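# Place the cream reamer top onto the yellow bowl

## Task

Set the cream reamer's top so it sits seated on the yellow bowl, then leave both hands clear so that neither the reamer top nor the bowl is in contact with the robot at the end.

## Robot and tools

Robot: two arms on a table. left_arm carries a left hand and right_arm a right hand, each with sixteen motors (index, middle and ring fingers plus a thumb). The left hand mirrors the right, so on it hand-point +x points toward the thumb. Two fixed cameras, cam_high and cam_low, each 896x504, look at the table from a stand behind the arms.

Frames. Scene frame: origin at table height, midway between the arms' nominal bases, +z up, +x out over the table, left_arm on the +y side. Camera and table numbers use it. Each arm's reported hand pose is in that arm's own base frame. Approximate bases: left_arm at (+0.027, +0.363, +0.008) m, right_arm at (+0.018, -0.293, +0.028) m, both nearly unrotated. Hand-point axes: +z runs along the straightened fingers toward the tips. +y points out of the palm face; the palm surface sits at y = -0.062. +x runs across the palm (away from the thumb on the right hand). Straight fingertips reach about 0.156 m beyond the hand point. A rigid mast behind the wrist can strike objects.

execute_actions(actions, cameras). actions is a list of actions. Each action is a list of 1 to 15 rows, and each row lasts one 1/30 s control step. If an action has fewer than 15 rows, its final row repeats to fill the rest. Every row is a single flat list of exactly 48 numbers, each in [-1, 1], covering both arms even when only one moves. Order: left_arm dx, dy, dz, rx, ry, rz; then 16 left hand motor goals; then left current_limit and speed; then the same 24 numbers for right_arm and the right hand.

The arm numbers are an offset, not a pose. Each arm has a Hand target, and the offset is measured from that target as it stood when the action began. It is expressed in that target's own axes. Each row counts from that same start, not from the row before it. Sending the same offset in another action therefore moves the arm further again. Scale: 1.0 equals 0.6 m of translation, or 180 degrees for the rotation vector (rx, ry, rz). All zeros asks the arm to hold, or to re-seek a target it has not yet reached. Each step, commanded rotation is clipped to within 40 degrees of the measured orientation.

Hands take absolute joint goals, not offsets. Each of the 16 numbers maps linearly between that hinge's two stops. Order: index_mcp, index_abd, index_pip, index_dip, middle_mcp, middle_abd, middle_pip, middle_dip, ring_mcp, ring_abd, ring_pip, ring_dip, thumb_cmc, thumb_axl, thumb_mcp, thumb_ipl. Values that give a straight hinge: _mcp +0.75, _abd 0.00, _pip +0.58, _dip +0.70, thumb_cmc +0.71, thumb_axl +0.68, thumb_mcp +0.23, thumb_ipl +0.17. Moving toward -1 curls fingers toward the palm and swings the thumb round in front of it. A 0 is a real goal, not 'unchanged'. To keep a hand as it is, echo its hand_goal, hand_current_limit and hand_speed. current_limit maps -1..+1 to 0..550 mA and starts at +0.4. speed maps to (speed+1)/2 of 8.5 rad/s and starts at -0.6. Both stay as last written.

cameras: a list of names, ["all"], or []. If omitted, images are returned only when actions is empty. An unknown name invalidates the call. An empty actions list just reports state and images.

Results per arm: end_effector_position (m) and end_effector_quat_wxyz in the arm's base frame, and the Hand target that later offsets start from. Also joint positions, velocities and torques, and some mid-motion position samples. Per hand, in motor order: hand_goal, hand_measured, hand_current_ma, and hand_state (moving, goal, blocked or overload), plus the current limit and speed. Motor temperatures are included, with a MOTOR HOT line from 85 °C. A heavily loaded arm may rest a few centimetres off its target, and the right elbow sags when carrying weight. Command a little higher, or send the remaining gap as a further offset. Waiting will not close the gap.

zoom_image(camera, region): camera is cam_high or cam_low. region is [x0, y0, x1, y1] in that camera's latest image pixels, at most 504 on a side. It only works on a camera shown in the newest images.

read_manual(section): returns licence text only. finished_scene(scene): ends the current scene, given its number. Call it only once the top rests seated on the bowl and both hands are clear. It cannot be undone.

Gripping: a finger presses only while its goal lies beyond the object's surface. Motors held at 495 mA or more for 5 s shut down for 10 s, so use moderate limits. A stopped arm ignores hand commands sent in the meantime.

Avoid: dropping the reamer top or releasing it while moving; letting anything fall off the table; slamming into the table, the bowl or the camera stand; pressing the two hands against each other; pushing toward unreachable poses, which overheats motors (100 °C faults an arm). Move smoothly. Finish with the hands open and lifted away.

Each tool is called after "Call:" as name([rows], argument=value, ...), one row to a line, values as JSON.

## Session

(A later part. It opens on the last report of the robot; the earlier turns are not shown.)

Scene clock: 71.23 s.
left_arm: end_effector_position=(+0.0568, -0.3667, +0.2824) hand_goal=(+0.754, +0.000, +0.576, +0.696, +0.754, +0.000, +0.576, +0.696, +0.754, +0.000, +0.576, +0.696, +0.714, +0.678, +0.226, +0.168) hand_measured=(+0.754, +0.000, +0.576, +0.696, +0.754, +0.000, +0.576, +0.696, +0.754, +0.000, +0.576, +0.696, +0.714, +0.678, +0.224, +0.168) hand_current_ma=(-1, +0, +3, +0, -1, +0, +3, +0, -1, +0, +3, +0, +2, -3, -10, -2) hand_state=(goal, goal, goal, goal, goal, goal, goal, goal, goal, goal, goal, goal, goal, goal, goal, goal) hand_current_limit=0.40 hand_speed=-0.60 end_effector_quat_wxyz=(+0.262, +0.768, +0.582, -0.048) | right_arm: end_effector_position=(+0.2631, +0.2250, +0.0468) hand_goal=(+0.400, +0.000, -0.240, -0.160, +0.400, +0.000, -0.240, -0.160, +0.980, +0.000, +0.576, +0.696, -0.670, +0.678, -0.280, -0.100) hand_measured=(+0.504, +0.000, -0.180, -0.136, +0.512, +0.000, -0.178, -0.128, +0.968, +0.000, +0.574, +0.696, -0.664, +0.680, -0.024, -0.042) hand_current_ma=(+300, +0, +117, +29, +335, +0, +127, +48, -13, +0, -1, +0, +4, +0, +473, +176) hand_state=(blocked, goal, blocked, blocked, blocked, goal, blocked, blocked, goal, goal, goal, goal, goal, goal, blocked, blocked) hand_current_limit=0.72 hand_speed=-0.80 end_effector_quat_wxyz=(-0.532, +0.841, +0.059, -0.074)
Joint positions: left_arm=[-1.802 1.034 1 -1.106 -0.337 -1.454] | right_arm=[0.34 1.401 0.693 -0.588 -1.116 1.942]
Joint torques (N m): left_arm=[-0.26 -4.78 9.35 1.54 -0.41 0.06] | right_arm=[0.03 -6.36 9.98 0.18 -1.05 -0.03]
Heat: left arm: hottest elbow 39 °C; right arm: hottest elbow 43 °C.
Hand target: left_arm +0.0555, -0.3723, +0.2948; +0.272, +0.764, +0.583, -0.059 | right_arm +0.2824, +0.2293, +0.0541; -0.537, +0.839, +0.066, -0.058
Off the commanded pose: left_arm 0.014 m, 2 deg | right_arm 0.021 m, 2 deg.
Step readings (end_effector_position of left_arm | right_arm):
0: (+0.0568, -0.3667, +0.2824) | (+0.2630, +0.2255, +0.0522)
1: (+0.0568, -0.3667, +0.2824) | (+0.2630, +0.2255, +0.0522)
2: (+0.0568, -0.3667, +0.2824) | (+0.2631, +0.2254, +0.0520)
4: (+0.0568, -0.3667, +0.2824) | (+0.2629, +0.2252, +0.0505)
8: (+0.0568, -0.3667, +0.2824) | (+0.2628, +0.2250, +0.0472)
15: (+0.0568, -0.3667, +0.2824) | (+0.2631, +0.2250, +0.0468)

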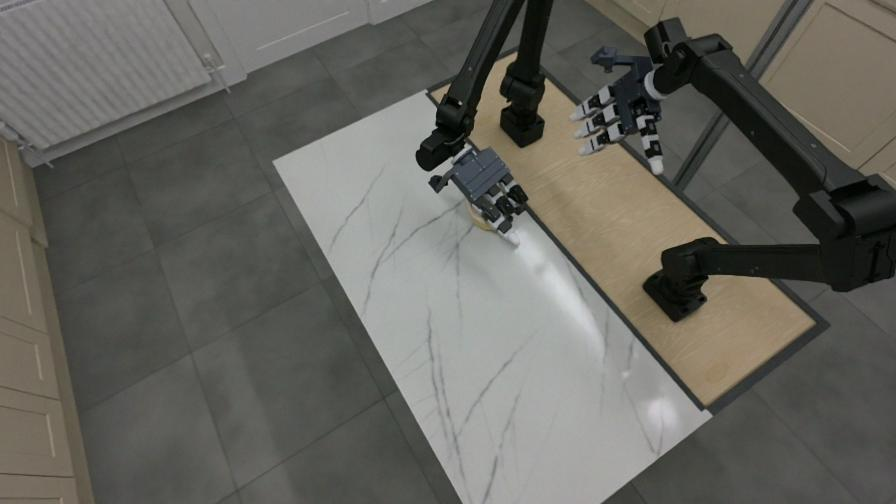

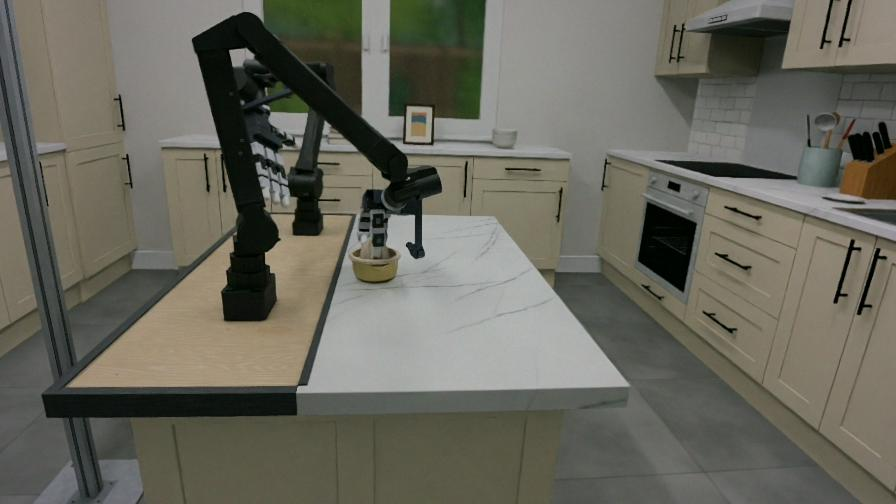

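Call:
execute_actions([
  [[0,0,0,0,0,0,0.754,0,0.576,0.696,0.754,0,0.576,0.696,0.754,0,0.576,0.696,0.714,0.678,0.226,0.168,0.4,-0.6,0,0,0,0,0,0,0.5,0,-0.19,-0.14,0.51,0,-0.19,-0.14,0.98,0,0.576,0.696,-0.67,0.678,-0.05,-0.06,0.5,-0.8]],
  [[0,0,0,0,0,0,0.754,0,0.576,0.696,0.754,0,0.576,0.696,0.754,0,0.576,0.696,0.714,0.678,0.226,0.168,0.4,-0.6,0,0,0,0,0,0,0.55,0,-0.17,-0.12,0.55,0,-0.17,-0.12,0.98,0,0.576,0.696,-0.67,0.678,0.0,-0.07,0.5,-0.8]],
  [[0,0,0,0,0,0,0.754,0,0.576,0.696,0.754,0,0.576,0.696,0.754,0,0.576,0.696,0.714,0.678,0.226,0.168,0.4,-0.6,0,0,0,0,0,0,0.62,0,-0.16,-0.11,0.62,0,-0.16,-0.11,0.98,0,0.576,0.696,-0.67,0.678,0.04,-0.09,0.5,-0.8]],
  [[0,0,0,0,0,0,0.754,0,0.576,0.696,0.754,0,0.576,0.696,0.754,0,0.576,0.696,0.714,0.678,0.226,0.168,0.4,-0.6,0,0,0,0,0,0,0.68,0,-0.155,-0.1,0.68,0,-0.155,-0.1,0.98,0,0.576,0.696,-0.67,0.678,0.1,-0.09,0.5,-0.8]],
], cameras=["cam_low","cam_high"])

Call:
zoom_image(camera="cam_low", region=[340, 220, 410, 290])

Call:
zoom_image(camera="cam_high", region=[455, 180, 525, 250])

Scene clock: 74.37 s.
left_arm: end_effector_position=(+0.0568, -0.3667, +0.2824) hand_goal=(+0.754, +0.000, +0.576, +0.696, +0.754, +0.000, +0.576, +0.696, +0.754, +0.000, +0.576, +0.696, +0.714, +0.678, +0.226, +0.168) hand_measured=(+0.754, +0.000, +0.576, +0.696, +0.754, +0.000, +0.576, +0.696, +0.754, +0.000, +0.576, +0.696, +0.714, +0.678, +0.224, +0.168) hand_current_ma=(-1, +0, +3, +0, -1, +0, +3, +0, -1, +0, +3, +0, +2, -3, -10, -2) hand_state=(goal, goal, goal, goal, goal, goal, goal, goal, goal, goal, goal, goal, goal, goal, goal, goal) hand_current_limit=0.40 hand_speed=-0.60 end_effector_quat_wxyz=(+0.262, +0.768, +0.582, -0.048) | right_arm: end_effector_position=(+0.2635, +0.2251, +0.0469) hand_goal=(+0.680, +0.000, -0.154, -0.100, +0.680, +0.000, -0.154, -0.100, +0.980, +0.000, +0.576, +0.696, -0.670, +0.678, +0.100, -0.090) hand_measured=(+0.664, +0.000, -0.158, -0.102, +0.664, +0.000, -0.158, -0.102, +0.968, +0.000, +0.574, +0.696, -0.670, +0.678, +0.096, -0.088) hand_current_ma=(-19, +0, -2, -1, -18, +0, -2, -1, -13, +0, -1, +0, +0, +0, -2, +2) hand_state=(goal, goal, goal, goal, goal, goal, goal, goal, goal, goal, goal, goal, goal, goal, goal, goal) hand_current_limit=0.50 hand_speed=-0.80 end_effector_quat_wxyz=(-0.533, +0.841, +0.060, -0.073)
Joint positions: left_arm=[-1.802 1.034 1 -1.106 -0.337 -1.454] | right_arm=[0.34 1.402 0.694 -0.588 -1.117 1.94]
Joint torques (N m): left_arm=[-0.21 -4.72 9.36 1.52 -0.41 0.06] | right_arm=[-0.09 -7.24 9.98 0.46 -1.02 0.01]
Heat: left arm: hottest elbow 39 °C; right arm: hottest elbow 44 °C.
Hand target: left_arm +0.0555, -0.3723, +0.2948; +0.272, +0.764, +0.583, -0.059 | right_arm +0.2824, +0.2293, +0.0540; -0.537, +0.839, +0.066, -0.058
Off the commanded pose: left_arm 0.014 m, 2 deg | right_arm 0.021 m, 2 deg.
Step readings (end_effector_position of left_arm | right_arm):
0: (+0.0568, -0.3667, +0.2824) | (+0.2631, +0.2250, +0.0468)
1: (+0.0568, -0.3667, +0.2824) | (+0.2631, +0.2250, +0.0469)
2: (+0.0568, -0.3667, +0.2824) | (+0.2631, +0.2250, +0.0468)
4: (+0.0568, -0.3667, +0.2824) | (+0.2633, +0.2252, +0.0470)
8: (+0.0568, -0.3667, +0.2824) | (+0.2634, +0.2251, +0.0469)
15: (+0.0568, -0.3667, +0.2824) | (+0.2635, +0.2251, +0.0469)
16: (+0.0568, -0.3667, +0.2824) | (+0.2635, +0.2251, +0.0469)
17: (+0.0568, -0.3667, +0.2824) | (+0.2635, +0.2251, +0.0469)
19: (+0.0568, -0.3667, +0.2824) | (+0.2635, +0.2251, +0.0469)
23: (+0.0568, -0.3667, +0.2824) | (+0.2635, +0.2251, +0.0469)
30: (+0.0568, -0.3667, +0.2824) | (+0.2635, +0.2251, +0.0469)
31: (+0.0568, -0.3667, +0.2824) | (+0.2635, +0.2251, +0.0469)
32: (+0.0568, -0.3667, +0.2824) | (+0.2635, +0.2251, +0.0469)
34: (+0.0568, -0.3667, +0.2824) | (+0.2635, +0.2251, +0.0469)
38: (+0.0568, -0.3667, +0.2824) | (+0.2635, +0.2251, +0.0469)
45: (+0.0568, -0.3667, +0.2824) | (+0.2635, +0.2251, +0.0469)
46: (+0.0568, -0.3667, +0.2824) | (+0.2635, +0.2251, +0.0469)
47: (+0.0568, -0.3667, +0.2824) | (+0.2635, +0.2251, +0.0469)
49: (+0.0568, -0.3667, +0.2824) | (+0.2635, +0.2251, +0.0469)
53: (+0.0568, -0.3667, +0.2824) | (+0.2635, +0.2251, +0.0469)
60: (+0.0568, -0.3667, +0.2824) | (+0.2635, +0.2251, +0.0469)

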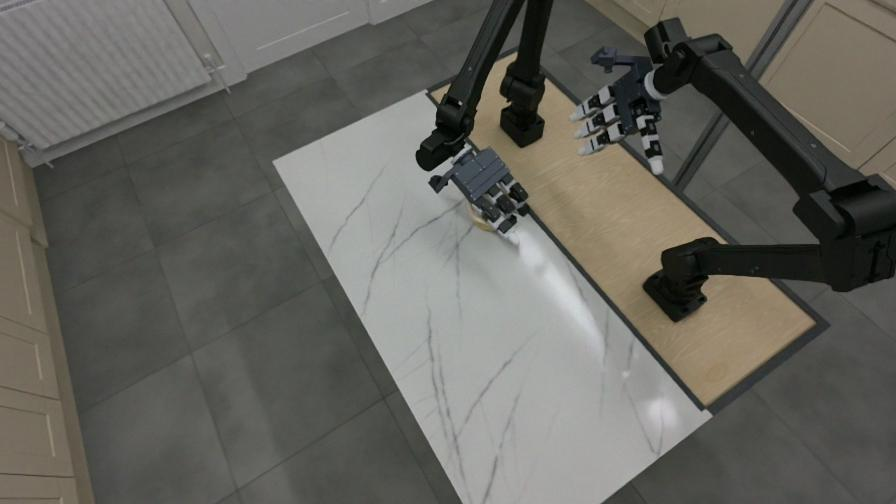

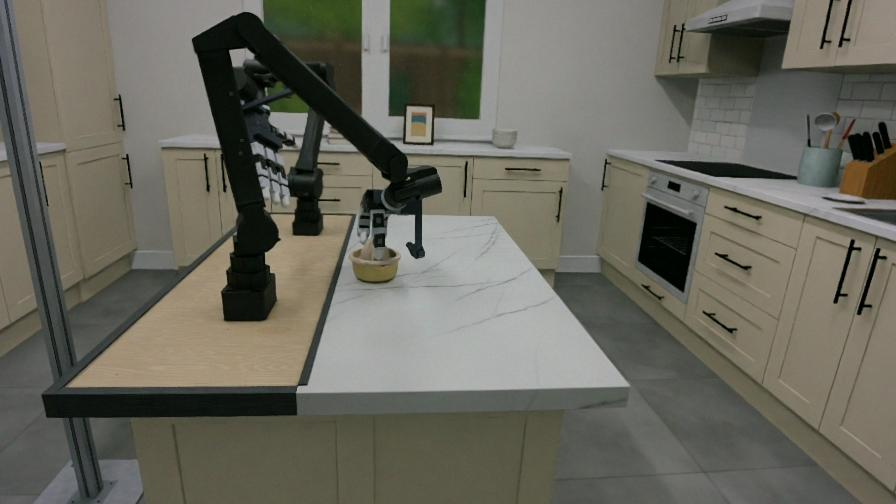

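Scaled by 7.200.

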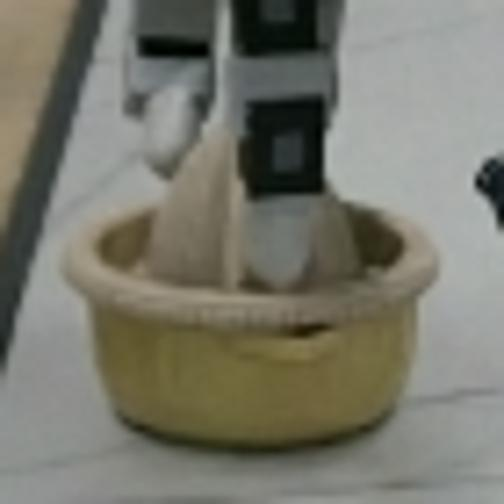

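Scaled by 7.200.

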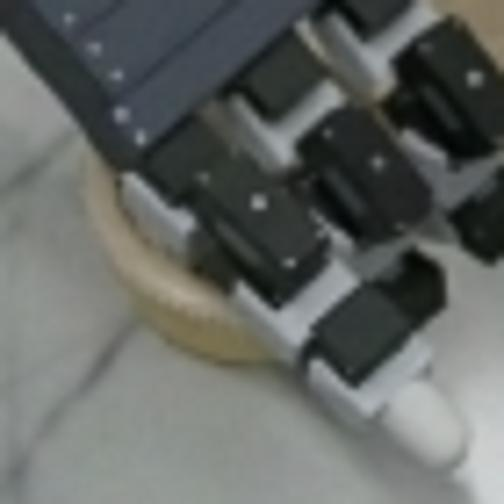

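Call:
execute_actions([
  [[0,0,0,0,0,0,0.754,0,0.576,0.696,0.754,0,0.576,0.696,0.754,0,0.576,0.696,0.714,0.678,0.226,0.168,0.4,-0.6,0,0,0,0,0,0,0.822,0,-0.153,-0.029,0.822,0,-0.153,-0.029,0.98,0,0.576,0.696,-0.67,0.678,0.225,-0.049,0.5,-0.6]],
  [[0,0,0,0,0,0,0.754,0,0.576,0.696,0.754,0,0.576,0.696,0.754,0,0.576,0.696,0.714,0.678,0.226,0.168,0.4,-0.6,0.007,-0.0375,-0.0187,0,0,0,0.822,0,-0.153,-0.029,0.822,0,-0.153,-0.029,0.98,0,0.576,0.696,-0.67,0.678,0.225,-0.049,0.5,-0.6]],
  [[0,0,0,0,0,0,0.754,0,0.576,0.696,0.754,0,0.576,0.696,0.754,0,0.576,0.696,0.714,0.678,0.226,0.168,0.4,-0.6,0.007,-0.0375,-0.0187,0,0,0,0.822,0,-0.153,-0.029,0.822,0,-0.153,-0.029,0.98,0,0.576,0.696,-0.67,0.678,0.225,-0.049,0.5,-0.6]],
  [[0,0,0,0,0,0,0.754,0,0.576,0.696,0.754,0,0.576,0.696,0.754,0,0.576,0.696,0.714,0.678,0.226,0.168,0.4,-0.6,0.007,-0.0375,-0.0187,0,0,0,0.822,0,-0.153,-0.029,0.822,0,-0.153,-0.029,0.98,0,0.576,0.696,-0.67,0.678,0.225,-0.049,0.5,-0.6]],
  [[0,0,0,0,0,0,0.754,0,0.576,0.696,0.754,0,0.576,0.696,0.754,0,0.576,0.696,0.714,0.678,0.226,0.168,0.4,-0.6,0.007,-0.0375,-0.0187,0,0,0,0.822,0,-0.153,-0.029,0.822,0,-0.153,-0.029,0.98,0,0.576,0.696,-0.67,0.678,0.225,-0.049,0.5,-0.6]],
  [[0,0,0,0,0,0,0.754,0,0.576,0.696,0.754,0,0.576,0.696,0.754,0,0.576,0.696,0.714,0.678,0.226,0.168,0.4,-0.6,-0.0145,0.0345,-0.0745,0,0,0,0.822,0,-0.153,-0.029,0.822,0,-0.153,-0.029,0.98,0,0.576,0.696,-0.67,0.678,0.225,-0.049,0.5,-0.6]],
  [[0,0,0,0,0,0,0.754,0,0.576,0.696,0.754,0,0.576,0.696,0.754,0,0.576,0.696,0.714,0.678,0.226,0.168,0.4,-0.6,-0.0145,0.0345,-0.0745,0,0,0,0.822,0,-0.153,-0.029,0.822,0,-0.153,-0.029,0.98,0,0.576,0.696,-0.67,0.678,0.225,-0.049,0.5,-0.6]],
], cameras=["cam_low","cam_high"])

Call:
zoom_image(camera="cam_low", region=[345, 220, 405, 290])

Call:
zoom_image(camera="cam_high", region=[455, 180, 525, 250])

Scene clock: 80.00 s.
left_arm: end_effector_position=(+0.0568, -0.3667, +0.2824) hand_goal=(+0.754, +0.000, +0.576, +0.696, +0.754, +0.000, +0.576, +0.696, +0.754, +0.000, +0.576, +0.696, +0.714, +0.678, +0.226, +0.168) hand_measured=(+0.754, +0.000, +0.576, +0.696, +0.754, +0.000, +0.576, +0.696, +0.754, +0.000, +0.576, +0.696, +0.714, +0.678, +0.224, +0.168) hand_current_ma=(-1, +0, +3, +0, -1, +0, +3, +0, -1, +0, +3, +0, +2, -3, -10, -2) hand_state=(goal, goal, goal, goal, goal, goal, goal, goal, goal, goal, goal, goal, goal, goal, goal, goal) hand_current_limit=0.40 hand_speed=-0.60 end_effector_quat_wxyz=(+0.262, +0.768, +0.582, -0.048) | right_arm: end_effector_position=(+0.2855, +0.1297, +0.1428) hand_goal=(+0.822, +0.000, -0.152, -0.028, +0.822, +0.000, -0.152, -0.028, +0.980, +0.000, +0.576, +0.696, -0.670, +0.678, +0.226, -0.048) hand_measured=(+0.806, +0.000, -0.156, -0.030, +0.806, +0.000, -0.156, -0.030, +0.968, +0.000, +0.574, +0.696, -0.670, +0.678, +0.222, -0.050) hand_current_ma=(-19, +0, -2, -1, -17, +0, -2, -1, -13, +0, -1, +0, +0, +0, -2, -1) hand_state=(goal, goal, goal, goal, goal, goal, goal, goal, goal, goal, goal, goal, goal, goal, goal, goal) hand_current_limit=0.50 hand_speed=-0.60 end_effector_quat_wxyz=(-0.535, +0.840, +0.055, -0.069)
Joint positions: left_arm=[-1.802 1.034 1 -1.106 -0.337 -1.454] | right_arm=[0.045 1.362 0.949 -1.469 -1.115 1.29]
Joint torques (N m): left_arm=[-0.26 -4.72 9.35 1.55 -0.4 0.06] | right_arm=[-0.38 -7.82 11.23 -1.18 -1 -0.08]
Heat: left arm: hottest elbow 39 °C; right arm: hottest elbow 45 °C.
Hand target: left_arm +0.0555, -0.3723, +0.2948; +0.272, +0.764, +0.583, -0.059 | right_arm +0.3021, +0.1294, +0.1541; -0.537, +0.839, +0.066, -0.058
Off the commanded pose: left_arm 0.014 m, 2 deg | right_arm 0.020 m, 2 deg.
Step readings (end_effector_position of left_arm | right_arm):
0: (+0.0568, -0.3667, +0.2824) | (+0.2635, +0.2251, +0.0469)
1: (+0.0568, -0.3667, +0.2824) | (+0.2635, +0.2251, +0.0469)
2: (+0.0568, -0.3667, +0.2824) | (+0.2635, +0.2251, +0.0469)
4: (+0.0568, -0.3667, +0.2824) | (+0.2635, +0.2251, +0.0469)
8: (+0.0568, -0.3667, +0.2824) | (+0.2635, +0.2251, +0.0469)
15: (+0.0568, -0.3667, +0.2824) | (+0.2635, +0.2251, +0.0469)
16: (+0.0568, -0.3667, +0.2824) | (+0.2635, +0.2251, +0.0469)
17: (+0.0568, -0.3667, +0.2824) | (+0.2635, +0.2251, +0.0472)
19: (+0.0568, -0.3667, +0.2824) | (+0.2631, +0.2248, +0.0493)
23: (+0.0568, -0.3667, +0.2824) | (+0.2664, +0.2256, +0.0556)
30: (+0.0568, -0.3667, +0.2824) | (+0.2682, +0.2258, +0.0608)
31: (+0.0568, -0.3667, +0.2824) | (+0.2679, +0.2257, +0.0609)
32: (+0.0568, -0.3667, +0.2824) | (+0.2671, +0.2254, +0.0616)
34: (+0.0568, -0.3667, +0.2824) | (+0.2660, +0.2248, +0.0654)
38: (+0.0568, -0.3667, +0.2824) | (+0.2699, +0.2259, +0.0779)
45: (+0.0568, -0.3667, +0.2824) | (+0.2747, +0.2266, +0.0873)
46: (+0.0568, -0.3667, +0.2824) | (+0.2742, +0.2264, +0.0872)
47: (+0.0568, -0.3667, +0.2824) | (+0.2736, +0.2261, +0.0879)
49: (+0.0568, -0.3667, +0.2824) | (+0.2724, +0.2254, +0.0910)
53: (+0.0568, -0.3667, +0.2824) | (+0.2760, +0.2261, +0.1016)
60: (+0.0568, -0.3667, +0.2824) | (+0.2797, +0.2267, +0.1101)
61: (+0.0568, -0.3667, +0.2824) | (+0.2794, +0.2266, +0.1102)
62: (+0.0568, -0.3667, +0.2824) | (+0.2786, +0.2262, +0.1108)
64: (+0.0568, -0.3667, +0.2824) | (+0.2776, +0.2257, +0.1143)
68: (+0.0568, -0.3667, +0.2824) | (+0.2819, +0.2266, +0.1256)
75: (+0.0568, -0.3667, +0.2824) | (+0.2853, +0.2271, +0.1341)
76: (+0.0568, -0.3667, +0.2824) | (+0.2850, +0.2265, +0.1340)
77: (+0.0568, -0.3667, +0.2824) | (+0.2840, +0.2246, +0.1342)
79: (+0.0568, -0.3667, +0.2824) | (+0.2820, +0.2141, +0.1348)
83: (+0.0568, -0.3667, +0.2824) | (+0.2853, +0.1876, +0.1358)
90: (+0.0568, -0.3667, +0.2824) | (+0.2821, +0.1767, +0.1387)
91: (+0.0568, -0.3667, +0.2824) | (+0.2823, +0.1764, +0.1396)
92: (+0.0568, -0.3667, +0.2824) | (+0.2814, +0.1748, +0.1406)
94: (+0.0568, -0.3667, +0.2824) | (+0.2799, +0.1651, +0.1419)
98: (+0.0568, -0.3667, +0.2824) | (+0.2796, +0.1387, +0.1426)
105: (+0.0568, -0.3667, +0.2824) | (+0.2843, +0.1297, +0.1455)

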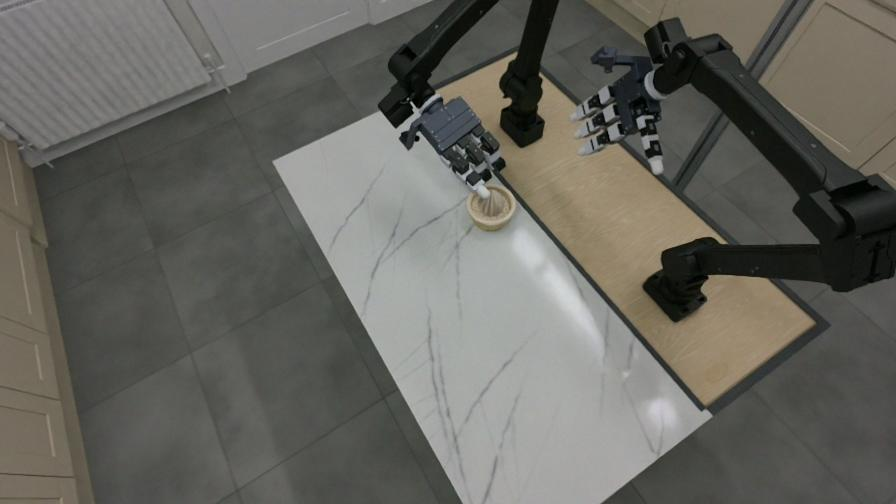

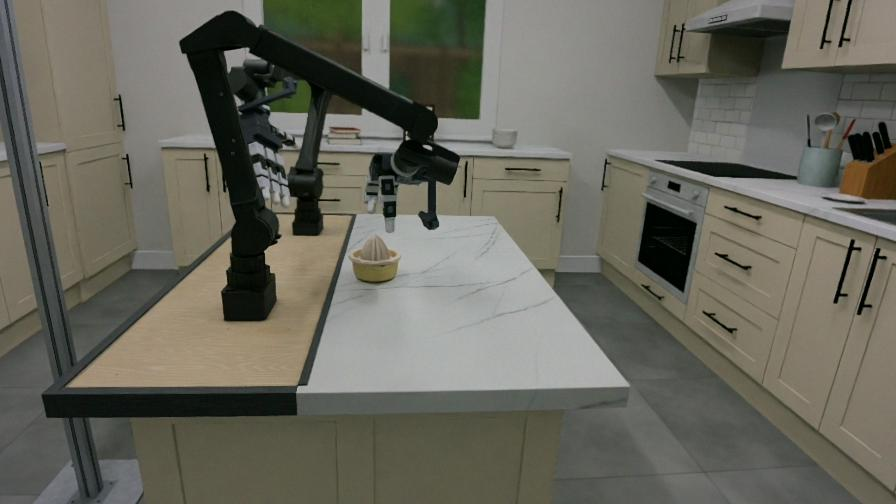

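Scaled by 7.200.

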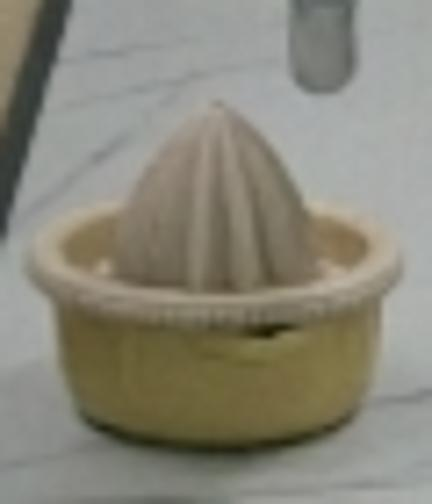

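Scaled by 7.200.

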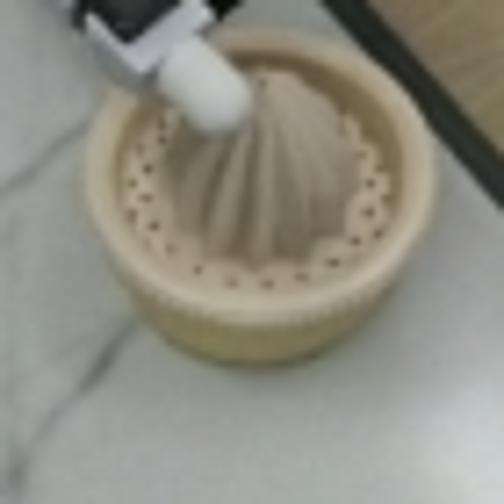

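Call:
execute_actions([
  [[0,0,0,0,0,0,0.754,0,0.576,0.696,0.754,0,0.576,0.696,0.754,0,0.576,0.696,0.714,0.678,0.226,0.168,0.4,-0.6,-0.0145,0.0345,-0.0745,0,0,0,0.822,0,-0.153,-0.029,0.822,0,-0.153,-0.029,0.98,0,0.576,0.696,-0.67,0.678,0.225,-0.049,0.5,-0.6]],
], cameras=["cam_low","cam_high"])

Call:
zoom_image(camera="cam_low", region=[350, 225, 400, 285])

Call:
zoom_image(camera="cam_high", region=[460, 180, 520, 240])

Scene clock: 83.27 s.
left_arm: end_effector_position=(+0.0568, -0.3667, +0.2824) hand_goal=(+0.754, +0.000, +0.576, +0.696, +0.754, +0.000, +0.576, +0.696, +0.754, +0.000, +0.576, +0.696, +0.714, +0.678, +0.226, +0.168) hand_measured=(+0.754, +0.000, +0.576, +0.696, +0.754, +0.000, +0.576, +0.696, +0.754, +0.000, +0.576, +0.696, +0.714, +0.678, +0.224, +0.168) hand_current_ma=(-1, +0, +3, +0, -1, +0, +3, +0, -1, +0, +3, +0, +2, -3, -10, -2) hand_state=(goal, goal, goal, goal, goal, goal, goal, goal, goal, goal, goal, goal, goal, goal, goal, goal) hand_current_limit=0.40 hand_speed=-0.60 end_effector_quat_wxyz=(+0.262, +0.768, +0.582, -0.048) | right_arm: end_effector_position=(+0.2880, +0.0811, +0.1445) hand_goal=(+0.822, +0.000, -0.152, -0.028, +0.822, +0.000, -0.152, -0.028, +0.980, +0.000, +0.576, +0.696, -0.670, +0.678, +0.226, -0.048) hand_measured=(+0.806, +0.000, -0.156, -0.030, +0.806, +0.000, -0.156, -0.030, +0.968, +0.000, +0.574, +0.696, -0.670, +0.678, +0.222, -0.050) hand_current_ma=(-19, +0, -2, -1, -17, +0, -2, -1, -13, +0, -1, +0, +0, +0, -2, -1) hand_state=(goal, goal, goal, goal, goal, goal, goal, goal, goal, goal, goal, goal, goal, goal, goal, goal) hand_current_limit=0.50 hand_speed=-0.60 end_effector_quat_wxyz=(-0.532, +0.843, +0.051, -0.059)
Joint positions: left_arm=[-1.802 1.034 1 -1.106 -0.337 -1.454] | right_arm=[-0.099 1.402 0.98 -1.664 -1.058 1.044]
Joint torques (N m): left_arm=[-0.21 -4.72 9.36 1.52 -0.4 0.06] | right_arm=[0.97 -7.59 10.77 -1.73 -0.74 -0.1]
Motor temperatures (°C): left_arm=[35 28 40 30 28 30] | right_arm=[36 34 45 30 32 27]
Heat: left arm: hottest elbow 40 °C; right arm: hottest elbow 45 °C.
Hand target: left_arm +0.0555, -0.3723, +0.2948; +0.272, +0.764, +0.583, -0.059 | right_arm +0.3021, +0.0793, +0.1542; -0.537, +0.839, +0.067, -0.058
Off the commanded pose: left_arm 0.014 m, 2 deg | right_arm 0.017 m, 2 deg.
joint sent to its limit (right arm) — joint 4 (wrist pitch), lower limit. The joint targets still meet the commanded pose.
Step readings (end_effector_position of left_arm | right_arm):
0: (+0.0568, -0.3667, +0.2824) | (+0.2855, +0.1297, +0.1428)
1: (+0.0568, -0.3667, +0.2824) | (+0.2855, +0.1294, +0.1429)
2: (+0.0568, -0.3667, +0.2824) | (+0.2849, +0.1268, +0.1433)
4: (+0.0568, -0.3667, +0.2824) | (+0.2815, +0.1163, +0.1444)
8: (+0.0568, -0.3667, +0.2824) | (+0.2821, +0.0904, +0.1457)
15: (+0.0568, -0.3667, +0.2824) | (+0.2868, +0.0810, +0.1448)

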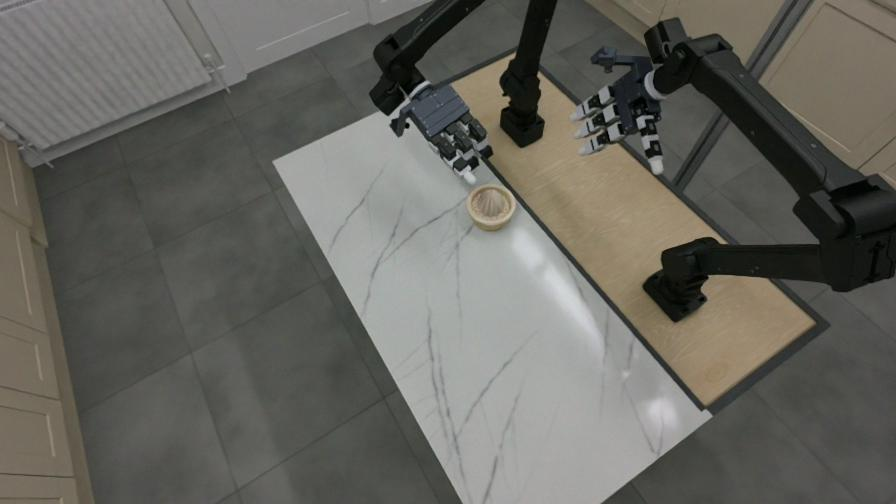

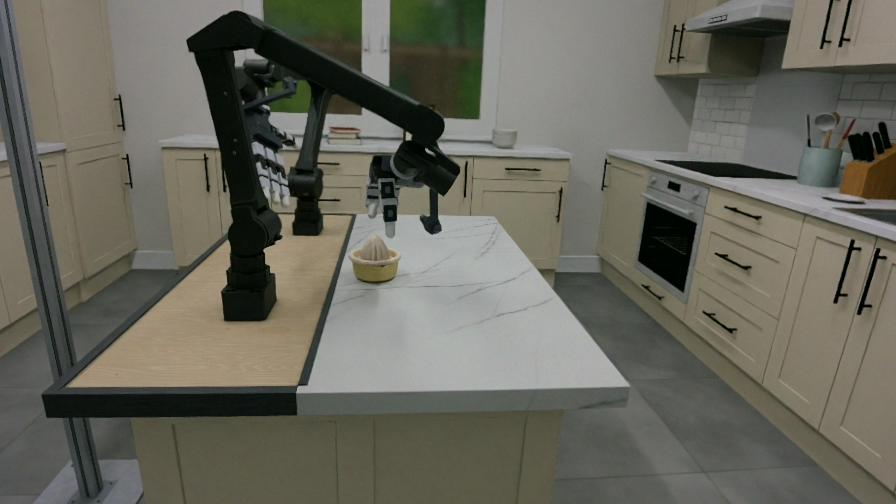

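Scaled by 8.400.

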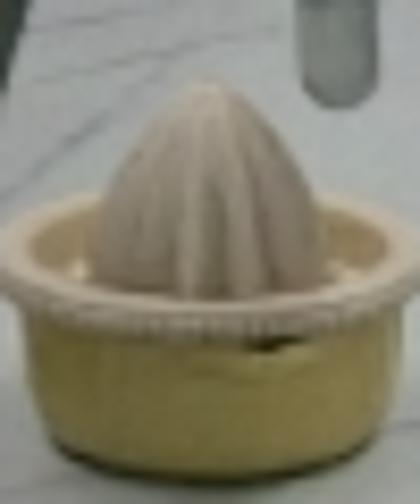

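Scaled by 8.400.

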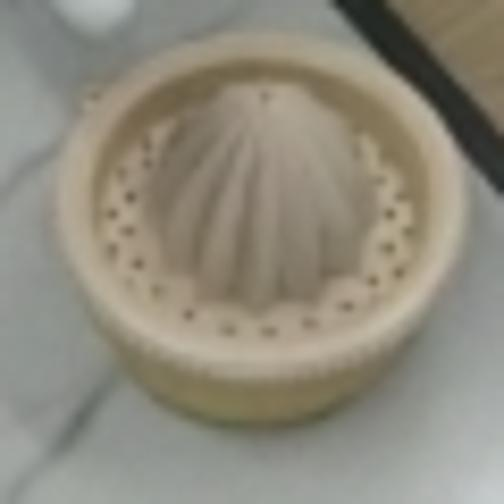

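Call:
finished_scene(scene=2)

The scene is finished: the task was done.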